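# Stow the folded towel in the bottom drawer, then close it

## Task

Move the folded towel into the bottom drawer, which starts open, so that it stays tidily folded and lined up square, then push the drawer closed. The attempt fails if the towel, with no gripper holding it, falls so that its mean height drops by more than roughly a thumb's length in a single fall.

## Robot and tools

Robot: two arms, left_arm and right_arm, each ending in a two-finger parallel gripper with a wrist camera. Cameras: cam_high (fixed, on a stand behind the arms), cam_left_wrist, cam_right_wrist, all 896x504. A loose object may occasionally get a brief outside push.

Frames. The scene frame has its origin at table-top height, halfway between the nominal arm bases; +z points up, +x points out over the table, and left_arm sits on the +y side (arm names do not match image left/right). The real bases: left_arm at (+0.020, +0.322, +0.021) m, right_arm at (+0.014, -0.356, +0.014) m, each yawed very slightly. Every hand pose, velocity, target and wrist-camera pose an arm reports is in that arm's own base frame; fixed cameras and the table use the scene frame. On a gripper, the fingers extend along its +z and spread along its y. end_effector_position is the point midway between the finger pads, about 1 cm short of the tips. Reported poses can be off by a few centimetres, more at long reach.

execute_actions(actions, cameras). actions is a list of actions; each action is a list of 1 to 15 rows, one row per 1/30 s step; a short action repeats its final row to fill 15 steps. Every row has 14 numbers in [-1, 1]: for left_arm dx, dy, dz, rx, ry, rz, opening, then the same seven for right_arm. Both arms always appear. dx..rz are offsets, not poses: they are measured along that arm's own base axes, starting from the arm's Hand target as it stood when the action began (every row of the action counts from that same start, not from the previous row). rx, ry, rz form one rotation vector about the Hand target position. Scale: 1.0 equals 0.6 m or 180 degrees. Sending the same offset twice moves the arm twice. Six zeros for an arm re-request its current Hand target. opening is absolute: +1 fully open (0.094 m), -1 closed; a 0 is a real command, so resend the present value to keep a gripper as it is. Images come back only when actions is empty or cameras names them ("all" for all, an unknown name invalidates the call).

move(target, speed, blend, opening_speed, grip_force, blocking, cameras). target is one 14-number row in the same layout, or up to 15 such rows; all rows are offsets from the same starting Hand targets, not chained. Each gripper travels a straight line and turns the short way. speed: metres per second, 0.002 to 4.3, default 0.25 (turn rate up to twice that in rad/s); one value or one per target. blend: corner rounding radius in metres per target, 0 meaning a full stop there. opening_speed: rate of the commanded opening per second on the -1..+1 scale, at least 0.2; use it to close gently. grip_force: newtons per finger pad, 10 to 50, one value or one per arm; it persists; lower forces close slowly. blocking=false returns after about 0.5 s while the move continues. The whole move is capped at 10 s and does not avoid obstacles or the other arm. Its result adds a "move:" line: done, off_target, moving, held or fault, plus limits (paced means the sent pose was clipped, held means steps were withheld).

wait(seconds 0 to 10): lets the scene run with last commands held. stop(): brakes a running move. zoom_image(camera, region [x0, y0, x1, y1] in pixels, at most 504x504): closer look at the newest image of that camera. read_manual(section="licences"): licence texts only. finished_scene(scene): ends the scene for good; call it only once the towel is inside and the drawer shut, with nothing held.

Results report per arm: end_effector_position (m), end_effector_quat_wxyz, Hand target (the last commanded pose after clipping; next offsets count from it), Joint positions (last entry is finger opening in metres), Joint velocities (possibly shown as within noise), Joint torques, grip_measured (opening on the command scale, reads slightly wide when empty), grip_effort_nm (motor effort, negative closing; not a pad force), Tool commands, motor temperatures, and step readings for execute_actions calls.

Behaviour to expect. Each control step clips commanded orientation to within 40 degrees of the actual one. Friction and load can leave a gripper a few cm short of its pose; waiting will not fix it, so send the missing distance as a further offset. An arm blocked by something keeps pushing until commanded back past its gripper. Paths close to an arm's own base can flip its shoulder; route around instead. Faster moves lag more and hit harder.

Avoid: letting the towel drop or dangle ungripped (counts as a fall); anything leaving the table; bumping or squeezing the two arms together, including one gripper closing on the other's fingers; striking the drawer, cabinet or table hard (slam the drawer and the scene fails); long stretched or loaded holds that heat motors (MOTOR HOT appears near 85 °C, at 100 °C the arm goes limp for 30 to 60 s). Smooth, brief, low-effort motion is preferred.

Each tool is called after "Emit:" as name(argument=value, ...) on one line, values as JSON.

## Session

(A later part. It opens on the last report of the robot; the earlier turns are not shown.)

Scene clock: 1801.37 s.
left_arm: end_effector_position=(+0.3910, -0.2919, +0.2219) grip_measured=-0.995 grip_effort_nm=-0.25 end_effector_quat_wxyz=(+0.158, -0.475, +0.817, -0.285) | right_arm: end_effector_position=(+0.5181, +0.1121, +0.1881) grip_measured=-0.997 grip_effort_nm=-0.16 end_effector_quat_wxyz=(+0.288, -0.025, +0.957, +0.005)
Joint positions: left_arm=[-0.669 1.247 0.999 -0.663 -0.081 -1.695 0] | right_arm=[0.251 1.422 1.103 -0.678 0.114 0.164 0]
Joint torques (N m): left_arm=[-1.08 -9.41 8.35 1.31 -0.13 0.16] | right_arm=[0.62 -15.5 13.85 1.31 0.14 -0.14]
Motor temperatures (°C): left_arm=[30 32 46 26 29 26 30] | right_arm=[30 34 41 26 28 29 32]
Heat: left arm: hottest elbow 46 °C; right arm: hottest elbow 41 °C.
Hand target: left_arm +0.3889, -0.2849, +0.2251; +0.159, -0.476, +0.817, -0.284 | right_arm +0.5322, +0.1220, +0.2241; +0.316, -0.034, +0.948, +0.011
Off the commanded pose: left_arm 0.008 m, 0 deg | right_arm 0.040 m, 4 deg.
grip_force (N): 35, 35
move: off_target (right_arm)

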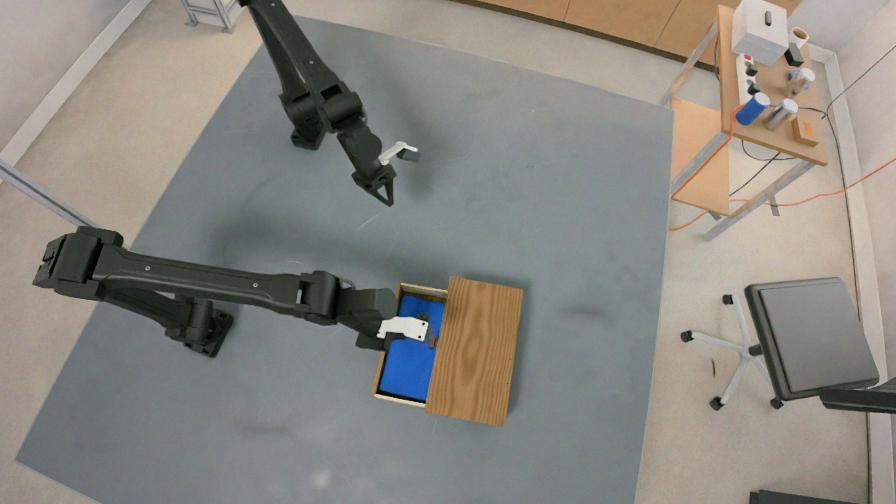

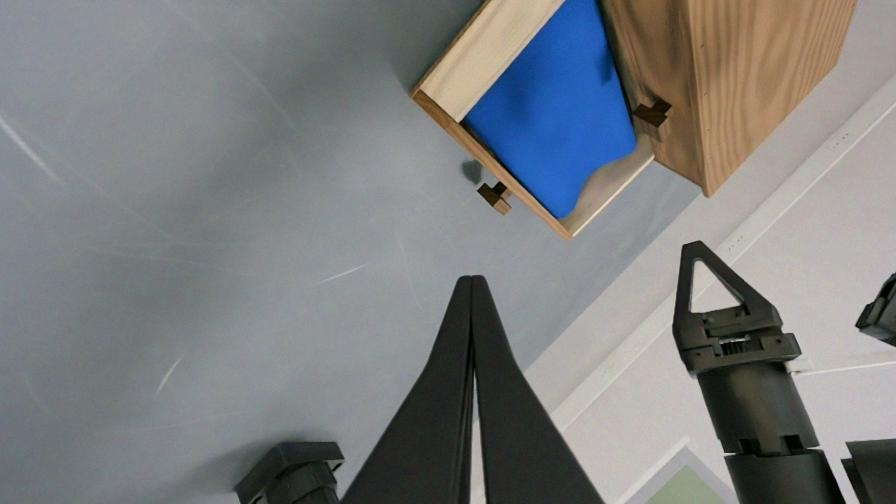

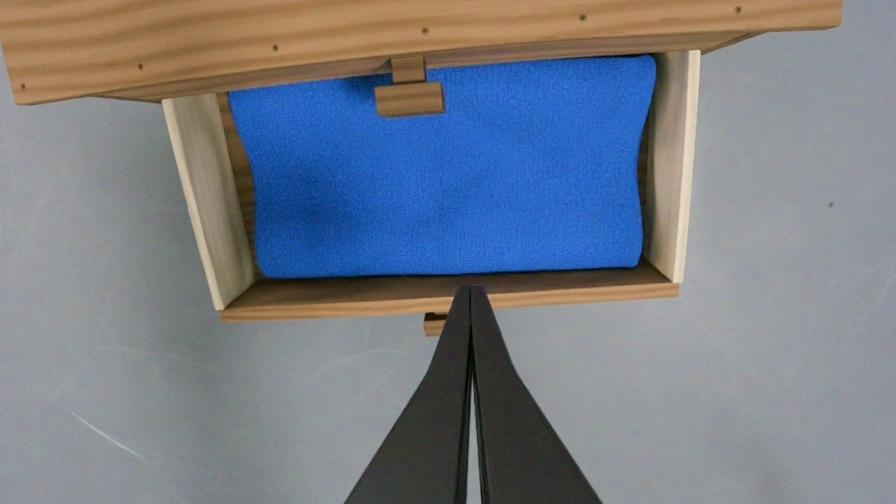

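Emit:
move(target=[0,0,0,0,0,0,-1,0.033,0.118,-0.2,0.0044,-0.061,0,1], speed=0.15, cameras=["all"])

Scene clock: 1831.50 s.
left_arm: end_effector_position=(+0.3910, -0.2919, +0.2219) grip_measured=-0.995 grip_effort_nm=-0.25 end_effector_quat_wxyz=(+0.158, -0.475, +0.817, -0.285) | right_arm: end_effector_position=(+0.5523, +0.1866, +0.1126) grip_measured=+0.998 grip_effort_nm=0.08 end_effector_quat_wxyz=(+0.406, -0.032, +0.913, +0.011)
Joint positions: left_arm=[-0.669 1.247 0.999 -0.663 -0.081 -1.695 0] | right_arm=[0.4 1.595 0.958 -0.127 0.248 0.223 0.094]
Joint torques (N m): left_arm=[-1.08 -9.93 8.39 1.26 -0.13 0.13] | right_arm=[1.38 -13.86 7.72 2.92 0.23 0.04]
Motor temperatures (°C): left_arm=[30 31 44 26 29 26 30] | right_arm=[30 35 48 26 28 29 31]
Heat: left arm: hottest elbow 44 °C; right arm: hottest elbow 48 °C.
Hand target: left_arm +0.3889, -0.2849, +0.2251; +0.159, -0.476, +0.817, -0.284 | right_arm +0.5520, +0.1929, +0.1040; +0.406, -0.032, +0.913, +0.014
Off the commanded pose: left_arm 0.008 m, 0 deg | right_arm 0.010 m, 0 deg.
grip_force (N): 35, 35
move: done

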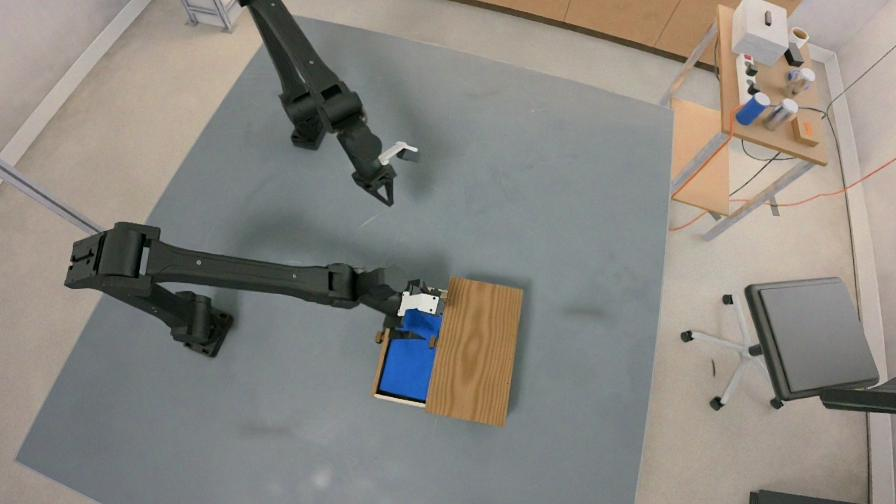

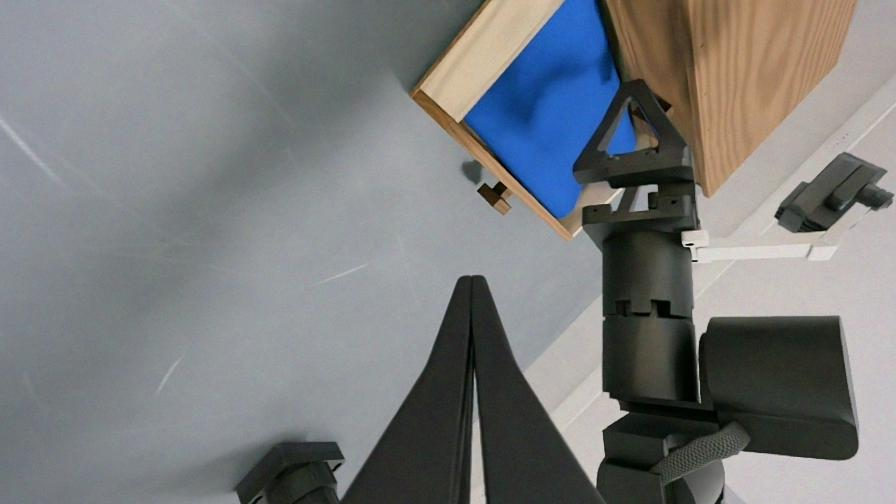

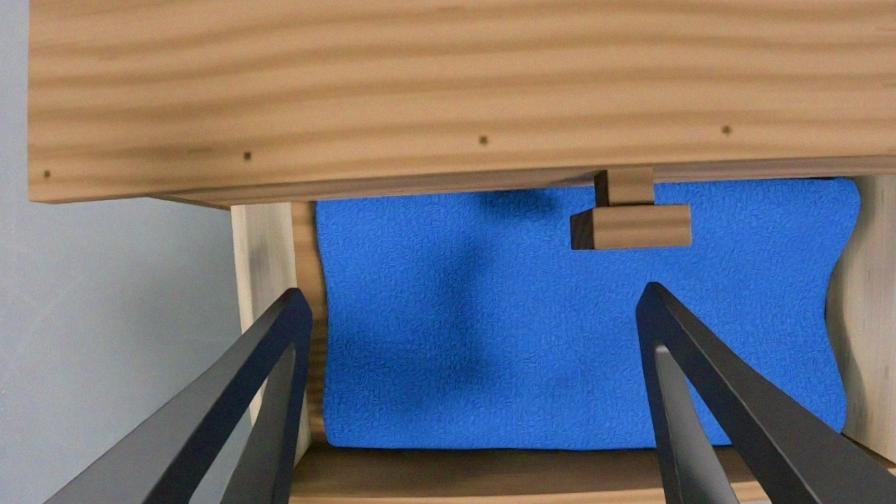

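Emit:
move(target=[[0,0,0,0,0,0,-1,0.008,0.02,0,0,0,0,0.5],[0,0,0,0,0,0,-1,0.0125,0.02,-0.1,0,0,0,0.5]], blend=[0.005,0], speed=0.1, cameras=["all"])

Scene clock: 1844.67 s.
left_arm: end_effector_position=(+0.3910, -0.2919, +0.2219) grip_measured=-0.995 grip_effort_nm=-0.25 end_effector_quat_wxyz=(+0.158, -0.475, +0.817, -0.285) | right_arm: end_effector_position=(+0.5611, +0.1993, +0.0534) grip_measured=+0.502 grip_effort_nm=-0.11 end_effector_quat_wxyz=(+0.406, -0.032, +0.913, +0.011)
Joint positions: left_arm=[-0.669 1.247 0.999 -0.663 -0.081 -1.695 0] | right_arm=[0.418 1.735 0.943 0.026 0.261 0.236 0.071]
Joint torques (N m): left_arm=[-0.5 -9.58 8.21 1.28 -0.14 0.12] | right_arm=[0.15 -15.68 6.69 3.25 0.18 0.01]
Heat: left arm: hottest elbow 44 °C; right arm: hottest elbow 45 °C.
Hand target: left_arm +0.3889, -0.2849, +0.2251; +0.159, -0.476, +0.817, -0.284 | right_arm +0.5595, +0.2048, +0.0441; +0.406, -0.032, +0.913, +0.014
Off the commanded pose: left_arm 0.008 m, 0 deg | right_arm 0.011 m, 0 deg.
grip_force (N): 35, 35
move: off_target (right_arm)

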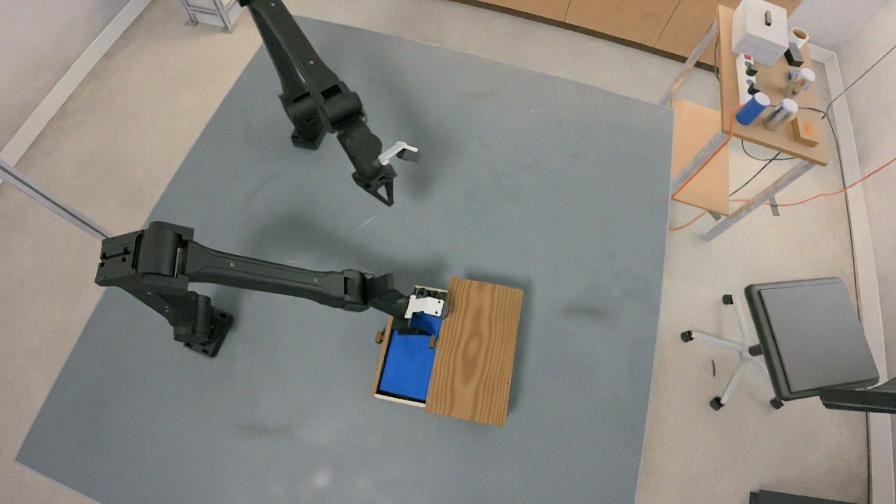

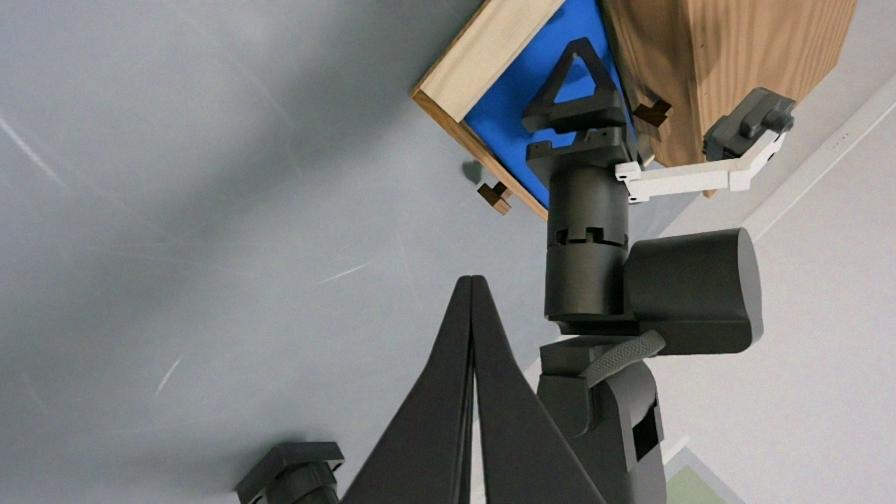

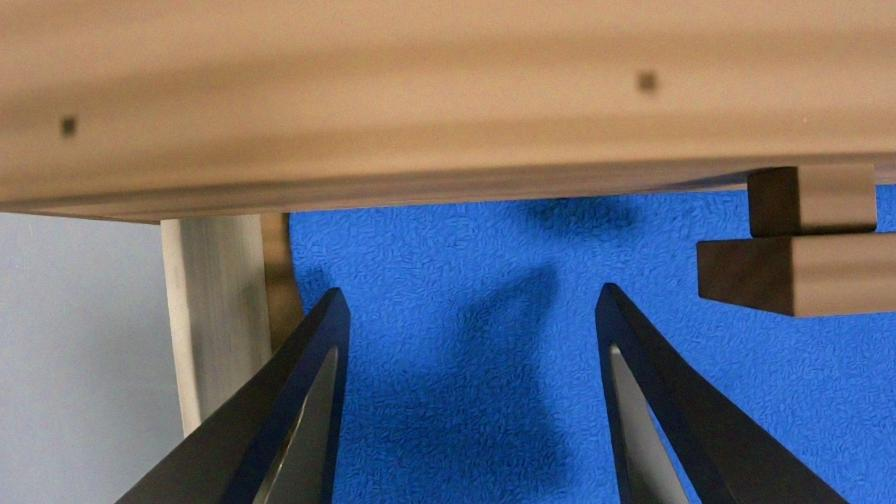

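Emit:
move(target=[0,0,0,0,0,0,-1,0,0,-0.05,0,0,0,0.5], speed=0.05, cameras=["cam_left_wrist","cam_right_wrist"])

Scene clock: 1849.67 s.
left_arm: end_effector_position=(+0.3910, -0.2919, +0.2219) grip_measured=-0.995 grip_effort_nm=-0.25 end_effector_quat_wxyz=(+0.158, -0.475, +0.817, -0.285) | right_arm: end_effector_position=(+0.5629, +0.2001, +0.0267) grip_measured=+0.502 grip_effort_nm=-0.11 end_effector_quat_wxyz=(+0.409, -0.032, +0.912, +0.012)
Joint positions: left_arm=[-0.669 1.247 0.999 -0.663 -0.081 -1.695 0] | right_arm=[0.418 1.796 0.93 0.108 0.261 0.236 0.071]
Joint torques (N m): left_arm=[-0.85 -9.7 8.35 1.29 -0.13 0.13] | right_arm=[0.21 -14.8 6.27 3 0.19 0]
Heat: left arm: hottest elbow 44 °C; right arm: hottest elbow 45 °C.
Hand target: left_arm +0.3889, -0.2849, +0.2251; +0.159, -0.476, +0.817, -0.284 | right_arm +0.5595, +0.2048, +0.0140; +0.406, -0.032, +0.913, +0.014
Off the commanded pose: left_arm 0.008 m, 0 deg | right_arm 0.014 m, 0 deg.
grip_force (N): 35, 35
move: off_target (right_arm)
Images, in order (width x height): cam_left_wrist 896x504, cam_right_wrist 896x504.

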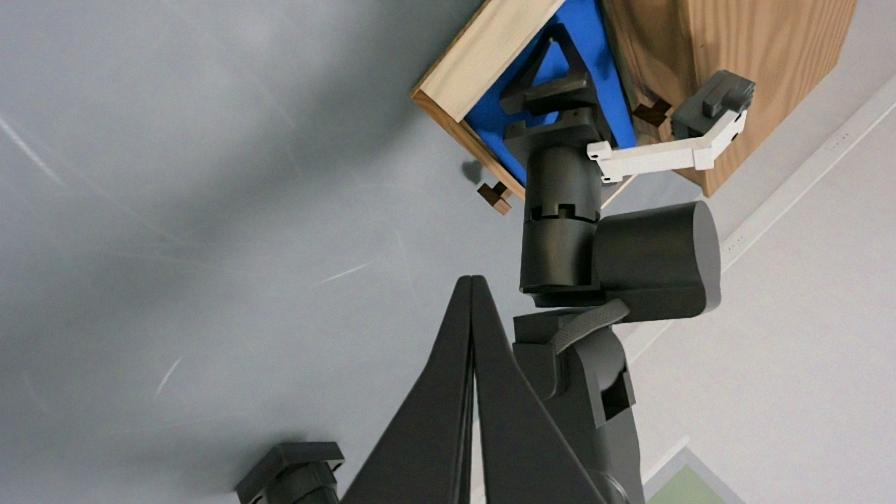

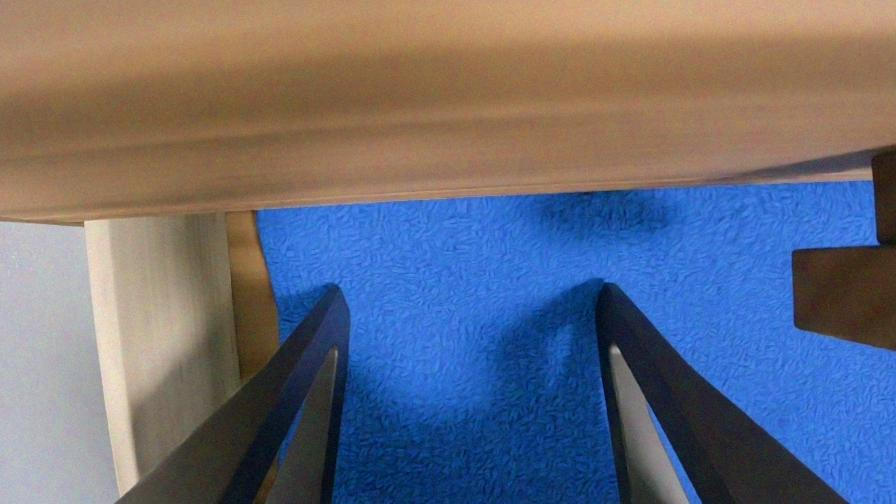

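Emit:
move(target=[0,0,0,0,0,0,-1,0,0,-0.03,0,0,0,0.5], speed=0.05, cameras=["cam_left_wrist","cam_right_wrist"])

Scene clock: 1854.27 s.
left_arm: end_effector_position=(+0.3910, -0.2919, +0.2219) grip_measured=-0.995 grip_effort_nm=-0.25 end_effector_quat_wxyz=(+0.158, -0.475, +0.817, -0.285) | right_arm: end_effector_position=(+0.5694, +0.2025, +0.0246) grip_measured=+0.502 grip_effort_nm=-0.11 end_effector_quat_wxyz=(+0.424, -0.028, +0.905, +0.017)
Joint positions: left_arm=[-0.669 1.247 0.999 -0.663 -0.081 -1.695 0] | right_arm=[0.418 1.817 0.93 0.163 0.263 0.236 0.071]
Joint torques (N m): left_arm=[-1.26 -9.23 8.43 1.31 -0.13 0.15] | right_arm=[0.38 -13.8 5.67 2.82 0.05 0.03]
Heat: left arm: hottest elbow 44 °C; right arm: hottest elbow 44 °C.
Hand target: left_arm +0.3889, -0.2849, +0.2251; +0.159, -0.476, +0.817, -0.284 | right_arm +0.5595, +0.2049, -0.0040; +0.406, -0.033, +0.913, +0.014
Off the commanded pose: left_arm 0.008 m, 0 deg | right_arm 0.030 m, 2 deg.
grip_force (N): 35, 35
move: off_target (right_arm)
Images, in order (width x height): cam_left_wrist 896x504, cam_right_wrist 896x504.

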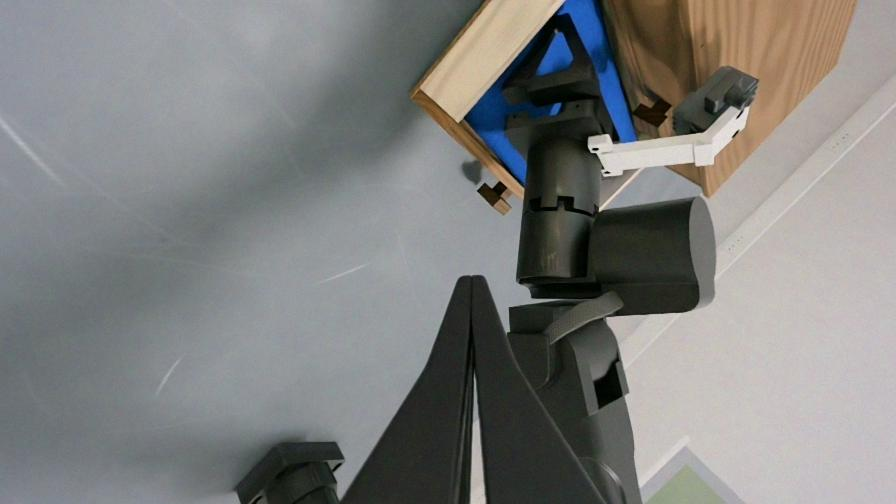

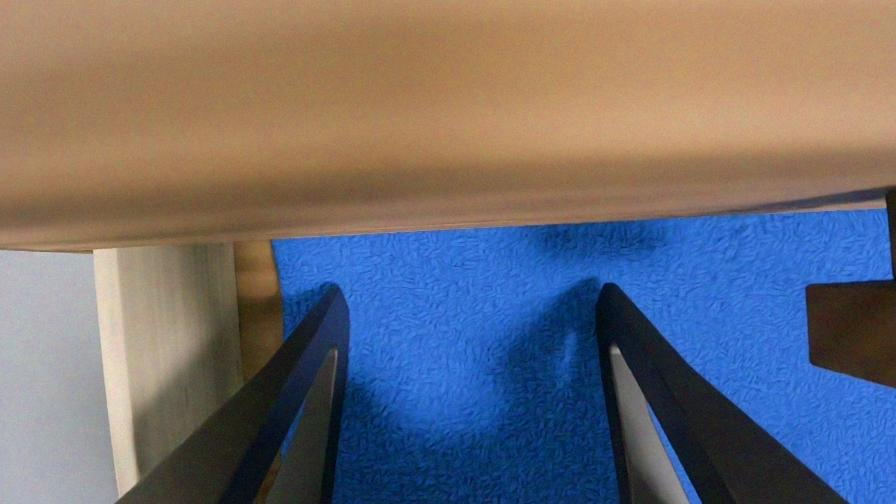

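Emit:
move(target=[0,0,0,0,0,0,-1,-0.01,0,-0.045,0,0,0,0.5], speed=0.06, cameras=["cam_left_wrist","cam_right_wrist"])

Scene clock: 1860.40 s.
left_arm: end_effector_position=(+0.3910, -0.2919, +0.2219) grip_measured=-0.995 grip_effort_nm=-0.25 end_effector_quat_wxyz=(+0.158, -0.475, +0.817, -0.285) | right_arm: end_effector_position=(+0.5733, +0.2029, +0.0214) grip_measured=+0.502 grip_effort_nm=-0.11 end_effector_quat_wxyz=(+0.447, -0.022, +0.894, +0.022)
Joint positions: left_arm=[-0.669 1.247 0.999 -0.663 -0.081 -1.695 0] | right_arm=[0.418 1.84 0.913 0.256 0.273 0.236 0.071]
Joint torques (N m): left_arm=[-1.03 -9.17 8.34 1.37 -0.11 0.13] | right_arm=[1.08 -11.87 4.46 2.15 -0.15 0.08]
Motor temperatures (°C): left_arm=[30 31 44 26 29 26 30] | right_arm=[30 35 43 26 28 29 31]
Heat: left arm: hottest elbow 44 °C; right arm: hottest elbow 43 °C.
Hand target: left_arm +0.3889, -0.2849, +0.2251; +0.159, -0.476, +0.817, -0.284 | right_arm +0.5535, +0.2049, -0.0309; +0.406, -0.033, +0.913, +0.014
Off the commanded pose: left_arm 0.008 m, 0 deg | right_arm 0.056 m, 5 deg.
grip_force (N): 35, 35
move: off_target (right_arm)
Images, in order (width x height): cam_left_wrist 896x504, cam_right_wrist 896x504.

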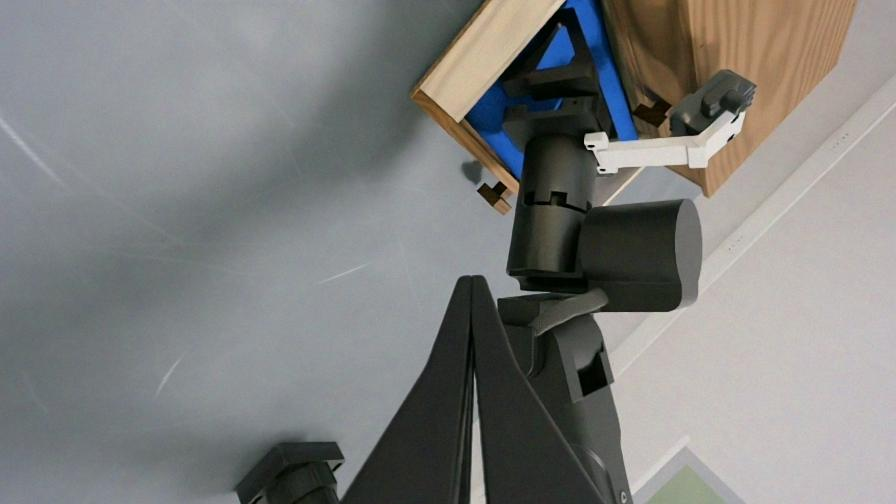

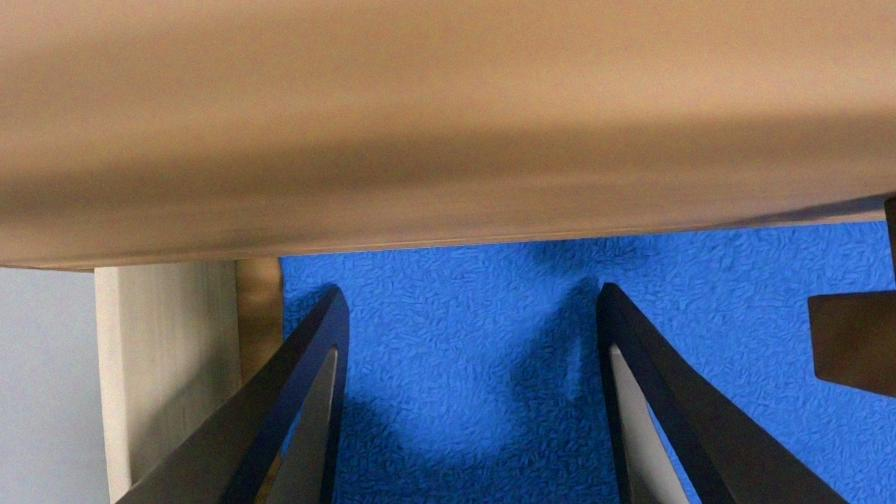

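Emit:
move(target=[[0,0,0,0,0,0,-1,-0.03,0,0.1,0,0,0,0.5],[0,0,0,0,0,0,-1,-0.02,-0.02,0.35,0,0,0,0.5]], blend=[0.02,0], speed=0.15, cameras=["all"])

Emit:
zoom_image(camera="cam_left_wrist", region=[400, 0, 720, 250])

Scene clock: 1873.63 s.
left_arm: end_effector_position=(+0.3910, -0.2919, +0.2219) grip_measured=-0.995 grip_effort_nm=-0.25 end_effector_quat_wxyz=(+0.158, -0.475, +0.817, -0.285) | right_arm: end_effector_position=(+0.5244, +0.1917, +0.1527) grip_measured=+0.502 grip_effort_nm=-0.11 end_effector_quat_wxyz=(+0.388, -0.038, +0.921, +0.009)
Joint positions: left_arm=[-0.669 1.247 0.999 -0.663 -0.081 -1.695 0] | right_arm=[0.432 1.481 0.973 -0.3 0.26 0.244 0.071]
Joint torques (N m): left_arm=[-0.67 -9.35 8.36 1.31 -0.15 0.11] | right_arm=[-0.62 -15.03 12.78 1.7 -0.02 -0.06]
Heat: left arm: hottest elbow 43 °C; right arm: hottest elbow 42 °C.
Hand target: left_arm +0.3889, -0.2849, +0.2251; +0.159, -0.476, +0.817, -0.284 | right_arm +0.5414, +0.1927, +0.1791; +0.406, -0.032, +0.913, +0.014
Off the commanded pose: left_arm 0.008 m, 0 deg | right_arm 0.031 m, 2 deg.
grip_force (N): 35, 35
move: off_target (right_arm)

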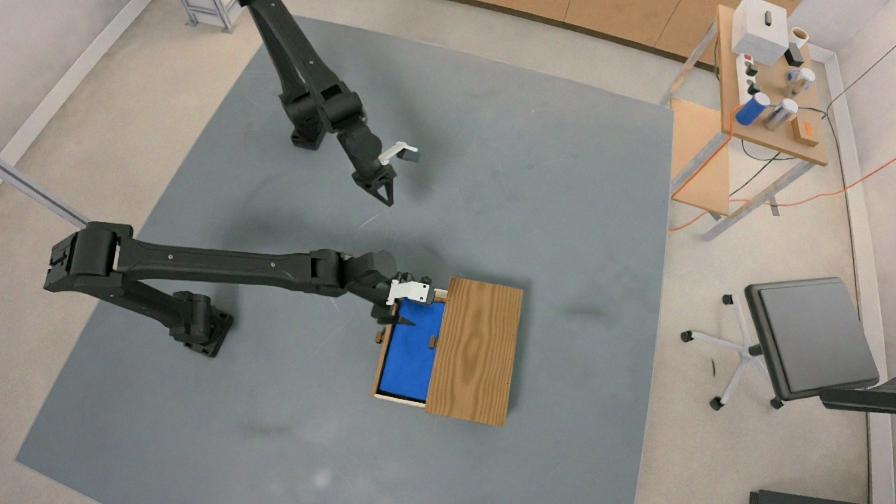

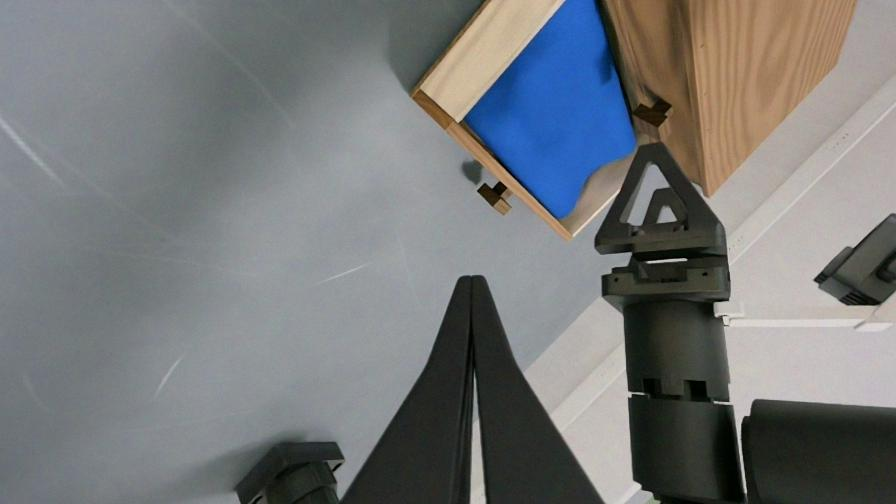

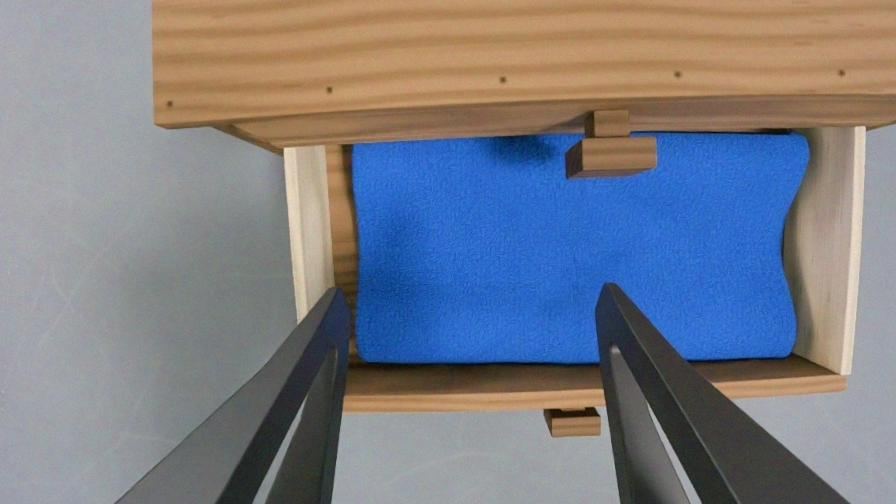

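Scaled by 1.575 from the camera's 896x504 image, which has a finer 1280x720 frame.

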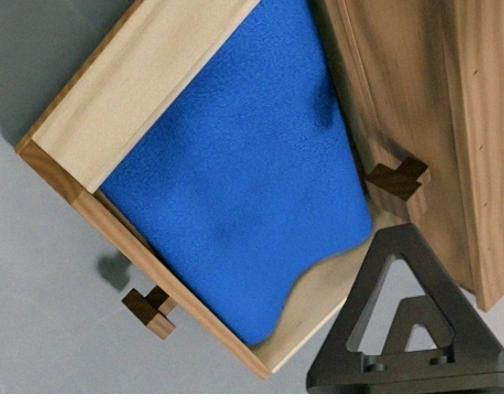

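Emit:
move(target=[[0,0,0,0,0,0,-1,0.01,-0.171,-0.1,0,0,0,0.5],[0,0,0,0,0,0,-1,0.0355,-0.171,-0.235,0,0,0,0.5],[0,0,0,0,0,0,-1,0.0337,-0.171,-0.33,0,0,0,0.5]], blend=[0.02,0.01,0], speed=[0.15,0.1,0.06], cameras=["all"])

Scene clock: 1888.70 s.
left_arm: end_effector_position=(+0.3910, -0.2919, +0.2219) grip_measured=-0.995 grip_effort_nm=-0.25 end_effector_quat_wxyz=(+0.158, -0.475, +0.817, -0.285) | right_arm: end_effector_position=(+0.5749, +0.1008, +0.0217) grip_measured=+0.502 grip_effort_nm=-0.11 end_effector_quat_wxyz=(+0.439, -0.032, +0.898, +0.023)
Joint positions: left_arm=[-0.669 1.247 0.999 -0.663 -0.081 -1.695 0] | right_arm=[0.201 1.784 0.827 0.293 0.089 0.086 0.071]
Joint torques (N m): left_arm=[-0.91 -9.47 8.34 1.25 -0.13 0.11] | right_arm=[-0.5 -11.63 4.81 2.37 -0.14 -0.15]
Heat: left arm: hottest elbow 43 °C; right arm: hottest elbow 45 °C.
Hand target: left_arm +0.3889, -0.2849, +0.2251; +0.159, -0.476, +0.817, -0.284 | right_arm +0.5617, +0.0902, -0.0189; +0.406, -0.033, +0.913, +0.014
Off the commanded pose: left_arm 0.008 m, 0 deg | right_arm 0.044 m, 4 deg.
grip_force (N): 35, 35
move: off_target (right_arm)

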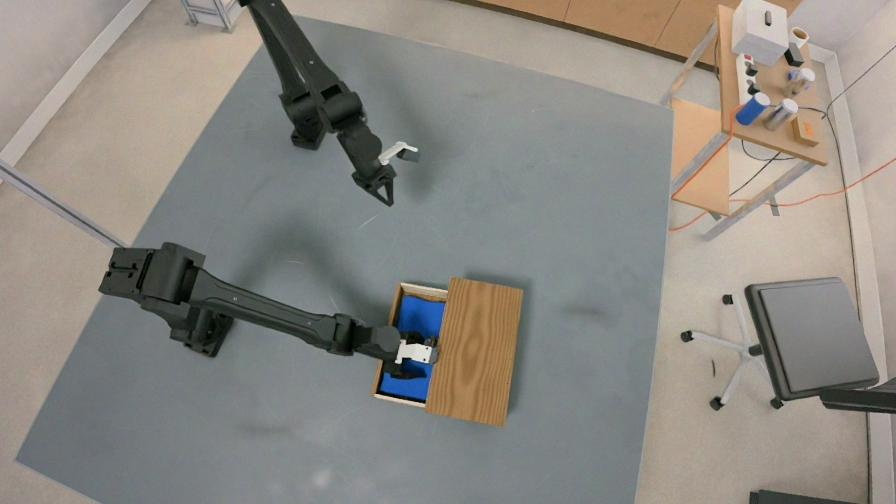

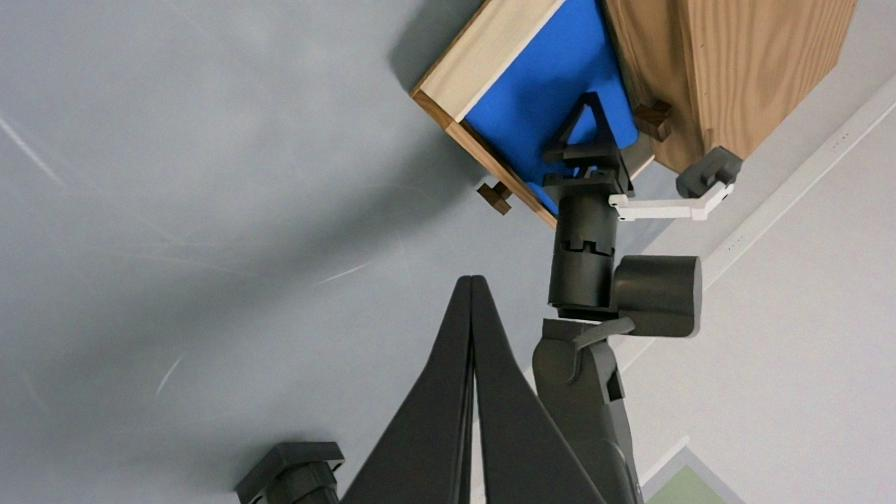

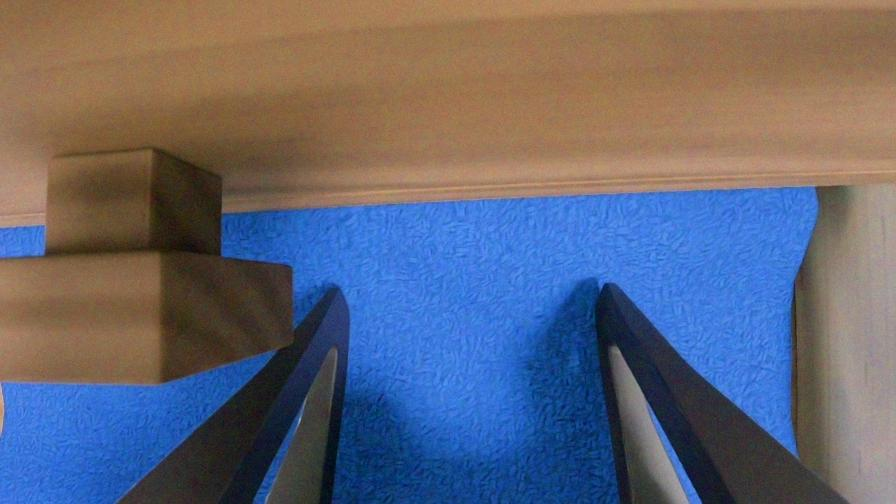

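Emit:
move(target=[[0,0,0,0,0,0,-1,-0.01,0,0.12,0,0,0,0.5],[0,0,0,0,0,0,-1,0,-0.05,0.11,0,0,0,0.5],[0,0,0,0,0,0,-1,0,-0.05,-0.01,0,0,0,0.5]], blend=[0.01,0.01,0], speed=[0.12,0.1,0.08], cameras=["all"])

Scene clock: 1897.80 s.
left_arm: end_effector_position=(+0.3910, -0.2919, +0.2219) grip_measured=-0.995 grip_effort_nm=-0.25 end_effector_quat_wxyz=(+0.158, -0.475, +0.817, -0.285) | right_arm: end_effector_position=(+0.5767, +0.0671, +0.0203) grip_measured=+0.502 grip_effort_nm=-0.11 end_effector_quat_wxyz=(+0.445, -0.030, +0.895, +0.020)
Joint positions: left_arm=[-0.669 1.247 0.999 -0.663 -0.081 -1.695 0] | right_arm=[0.128 1.784 0.81 0.325 0.039 0.041 0.071]
Joint torques (N m): left_arm=[-0.73 -9.64 8.28 1.44 -0.11 0.1] | right_arm=[-0.79 -10.75 4.62 2.07 -0.16 -0.16]
Heat: left arm: hottest elbow 43 °C; right arm: hottest elbow 43 °C.
Hand target: left_arm +0.3889, -0.2849, +0.2251; +0.159, -0.476, +0.817, -0.284 | right_arm +0.5617, +0.0602, -0.0250; +0.406, -0.032, +0.913, +0.014
Off the commanded pose: left_arm 0.008 m, 0 deg | right_arm 0.048 m, 5 deg.
grip_force (N): 35, 35
move: off_target (right_arm)

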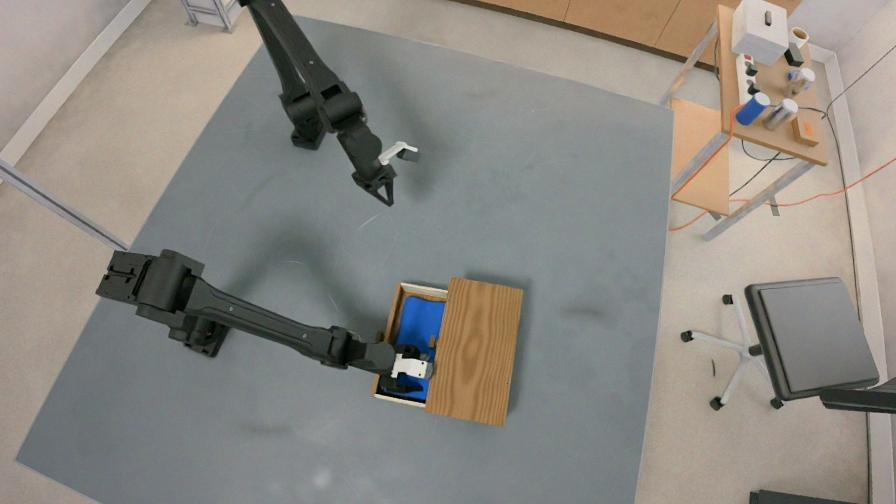

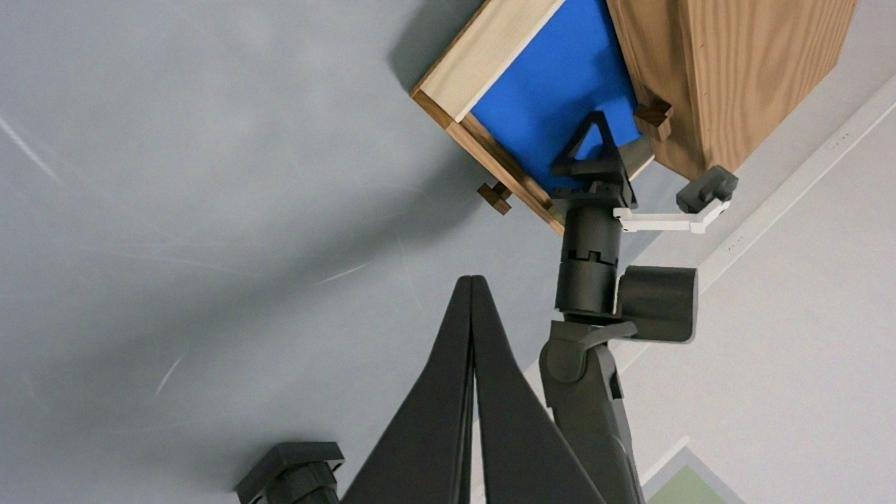

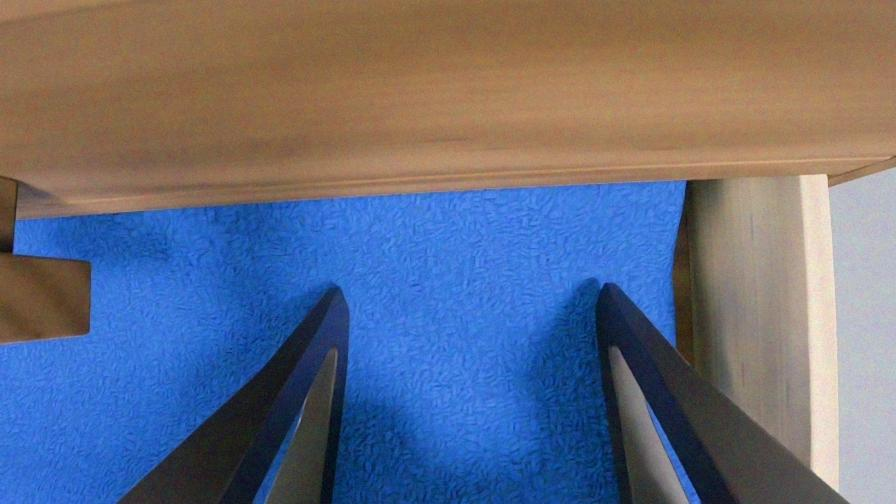

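Emit:
move(target=[[0,0,0,0,0,0,-1,-0.03,0,0.15,0,0,0,0.5],[0,0,0,0,0,0,-1,-0.08,0.08,0.38,0,0,0,0.5]], blend=[0.02,0], speed=0.15, cameras=["all"])

Emit:
zoom_image(camera="cam_left_wrist", region=[400, 0, 720, 250])

Scene clock: 1905.07 s.
left_arm: end_effector_position=(+0.3910, -0.2919, +0.2219) grip_measured=-0.995 grip_effort_nm=-0.25 end_effector_quat_wxyz=(+0.158, -0.475, +0.817, -0.285) | right_arm: end_effector_position=(+0.4993, +0.0982, +0.1743) grip_measured=+0.502 grip_effort_nm=-0.11 end_effector_quat_wxyz=(+0.385, -0.034, +0.922, +0.007)
Joint positions: left_arm=[-0.669 1.247 0.999 -0.663 -0.081 -1.695 0] | right_arm=[0.24 1.31 0.865 -0.343 0.132 0.112 0.071]
Joint torques (N m): left_arm=[-1.03 -9.23 8.28 1.2 -0.14 0.12] | right_arm=[1.73 -12.28 13.24 1.35 0.14 0.04]
Heat: left arm: hottest elbow 43 °C; right arm: hottest elbow 43 °C.
Hand target: left_arm +0.3889, -0.2849, +0.2251; +0.159, -0.476, +0.817, -0.284 | right_arm +0.5136, +0.1081, +0.2029; +0.406, -0.032, +0.913, +0.014
Off the commanded pose: left_arm 0.008 m, 0 deg | right_arm 0.034 m, 3 deg.
grip_force (N): 35, 35
move: off_target (right_arm)

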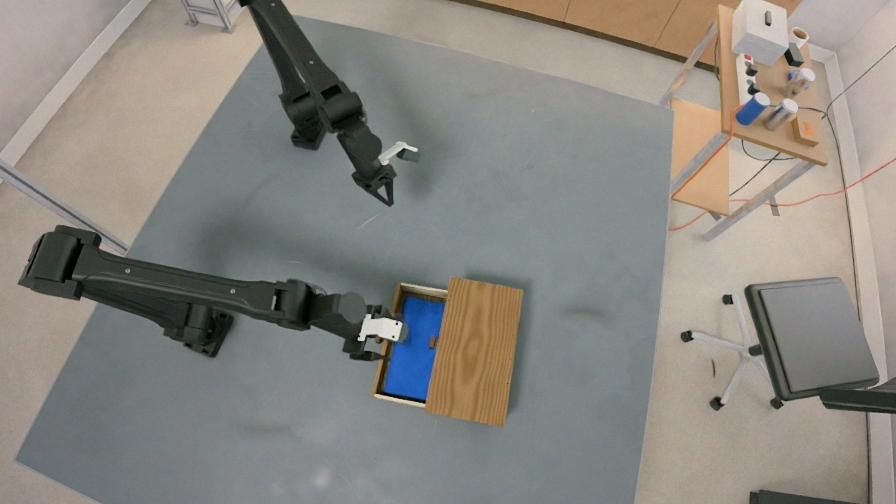

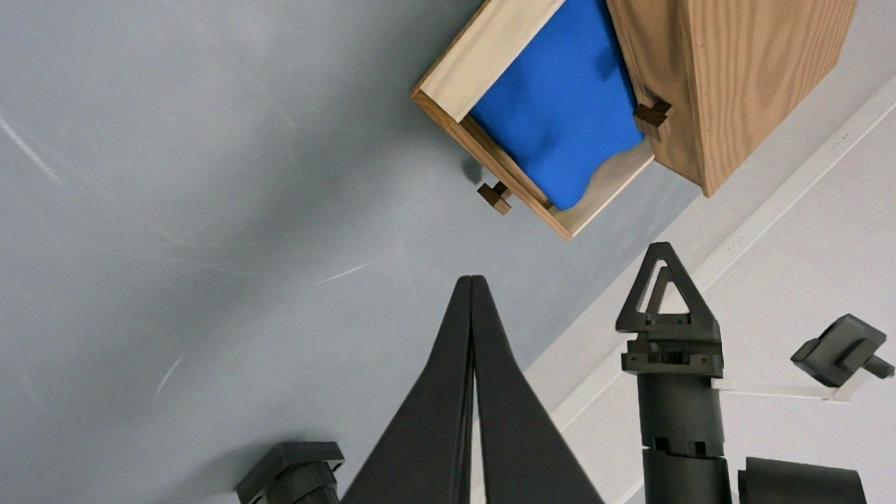

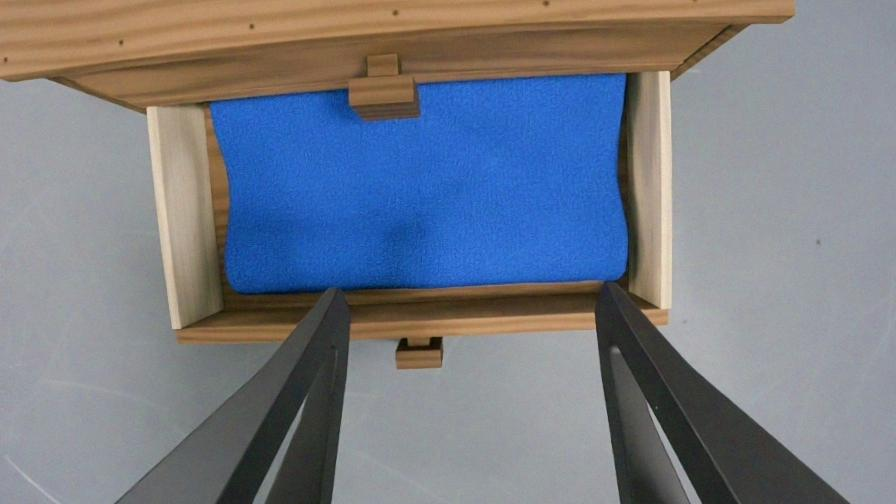

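Scaled by 1.575 from the camera's 896x504 image, which has a finer 1280x720 frame.

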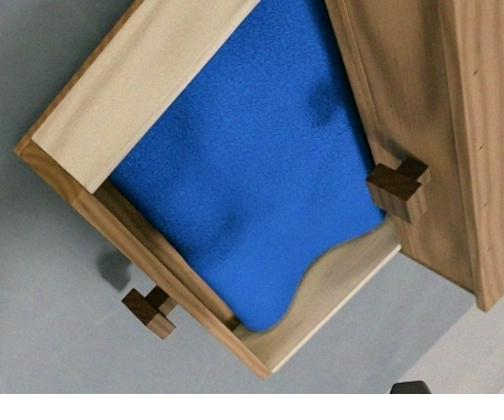

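Emit:
move(target=[[0,0,0,0,0,0,-1,0.032,0.065,-0.2,0,0,0,0.9],[0,0,0,0,0,0,-1,0.032,0.065,-0.35,0,0,0,0.9]], blend=[0.01,0], speed=[0.15,0.08], cameras=["all"])

Scene clock: 1923.70 s.
left_arm: end_effector_position=(+0.3910, -0.2919, +0.2219) grip_measured=-0.995 grip_effort_nm=-0.25 end_effector_quat_wxyz=(+0.158, -0.475, +0.817, -0.285) | right_arm: end_effector_position=(+0.5454, +0.1439, +0.0229) grip_measured=+0.898 grip_effort_nm=0.08 end_effector_quat_wxyz=(+0.430, -0.029, +0.902, +0.016)
Joint positions: left_arm=[-0.669 1.247 0.999 -0.663 -0.081 -1.695 0] | right_arm=[0.318 1.745 0.791 0.257 0.193 0.163 0.089]
Joint torques (N m): left_arm=[-0.79 -9.58 8.42 1.4 -0.11 0.14] | right_arm=[1.55 -11.46 5.12 2.56 0.02 0.02]
Heat: left arm: hottest elbow 43 °C; right arm: hottest elbow 43 °C.
Hand target: left_arm +0.3889, -0.2849, +0.2251; +0.159, -0.476, +0.817, -0.284 | right_arm +0.5329, +0.1471, -0.0070; +0.406, -0.032, +0.913, +0.014
Off the commanded pose: left_arm 0.008 m, 0 deg | right_arm 0.033 m, 3 deg.
grip_force (N): 35, 35
move: off_target (right_arm)

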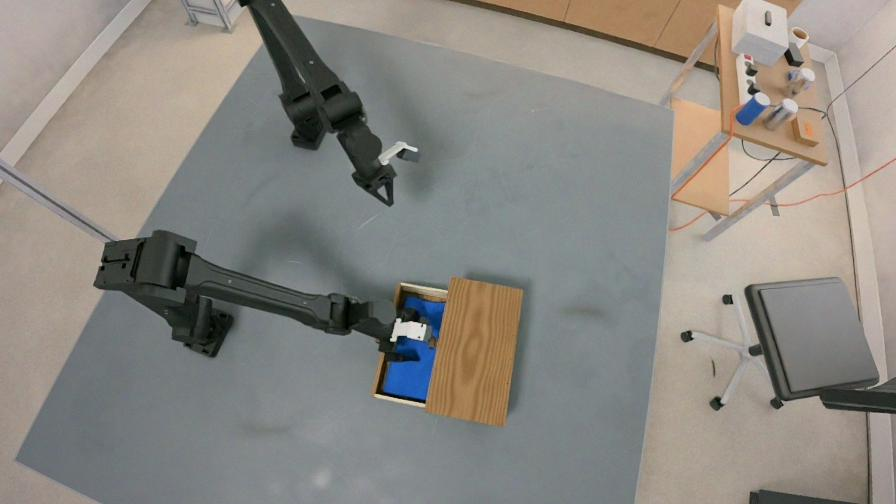

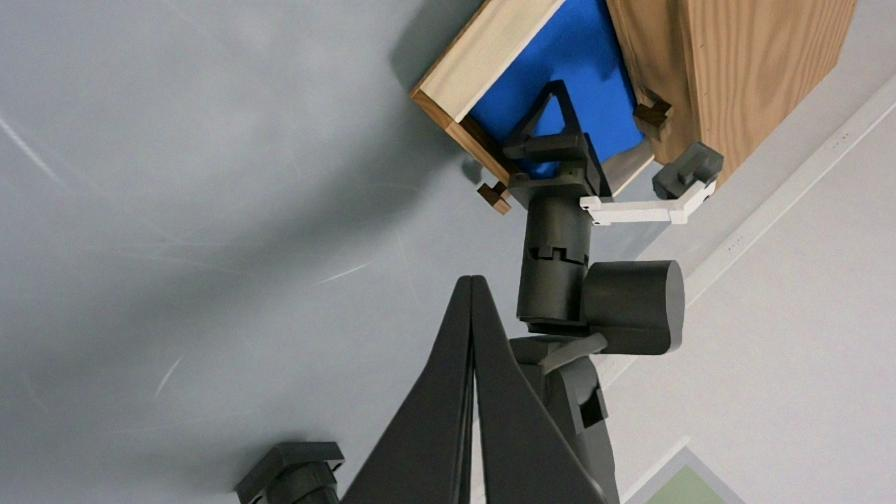

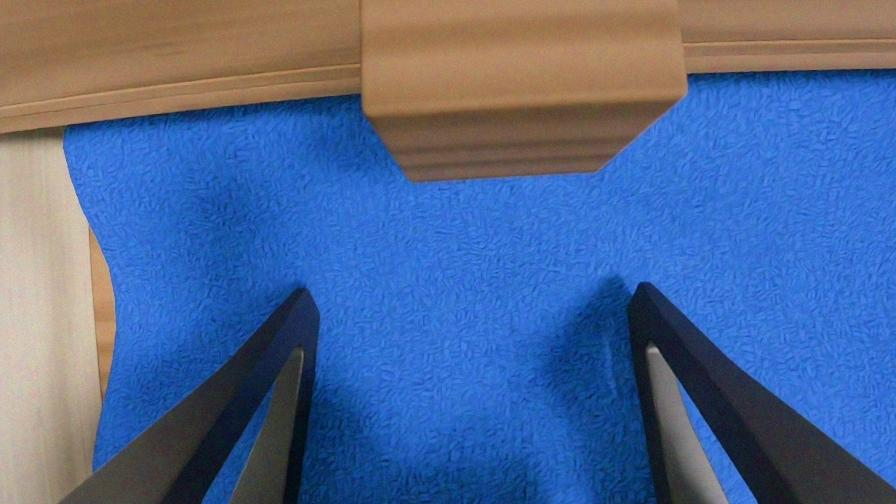

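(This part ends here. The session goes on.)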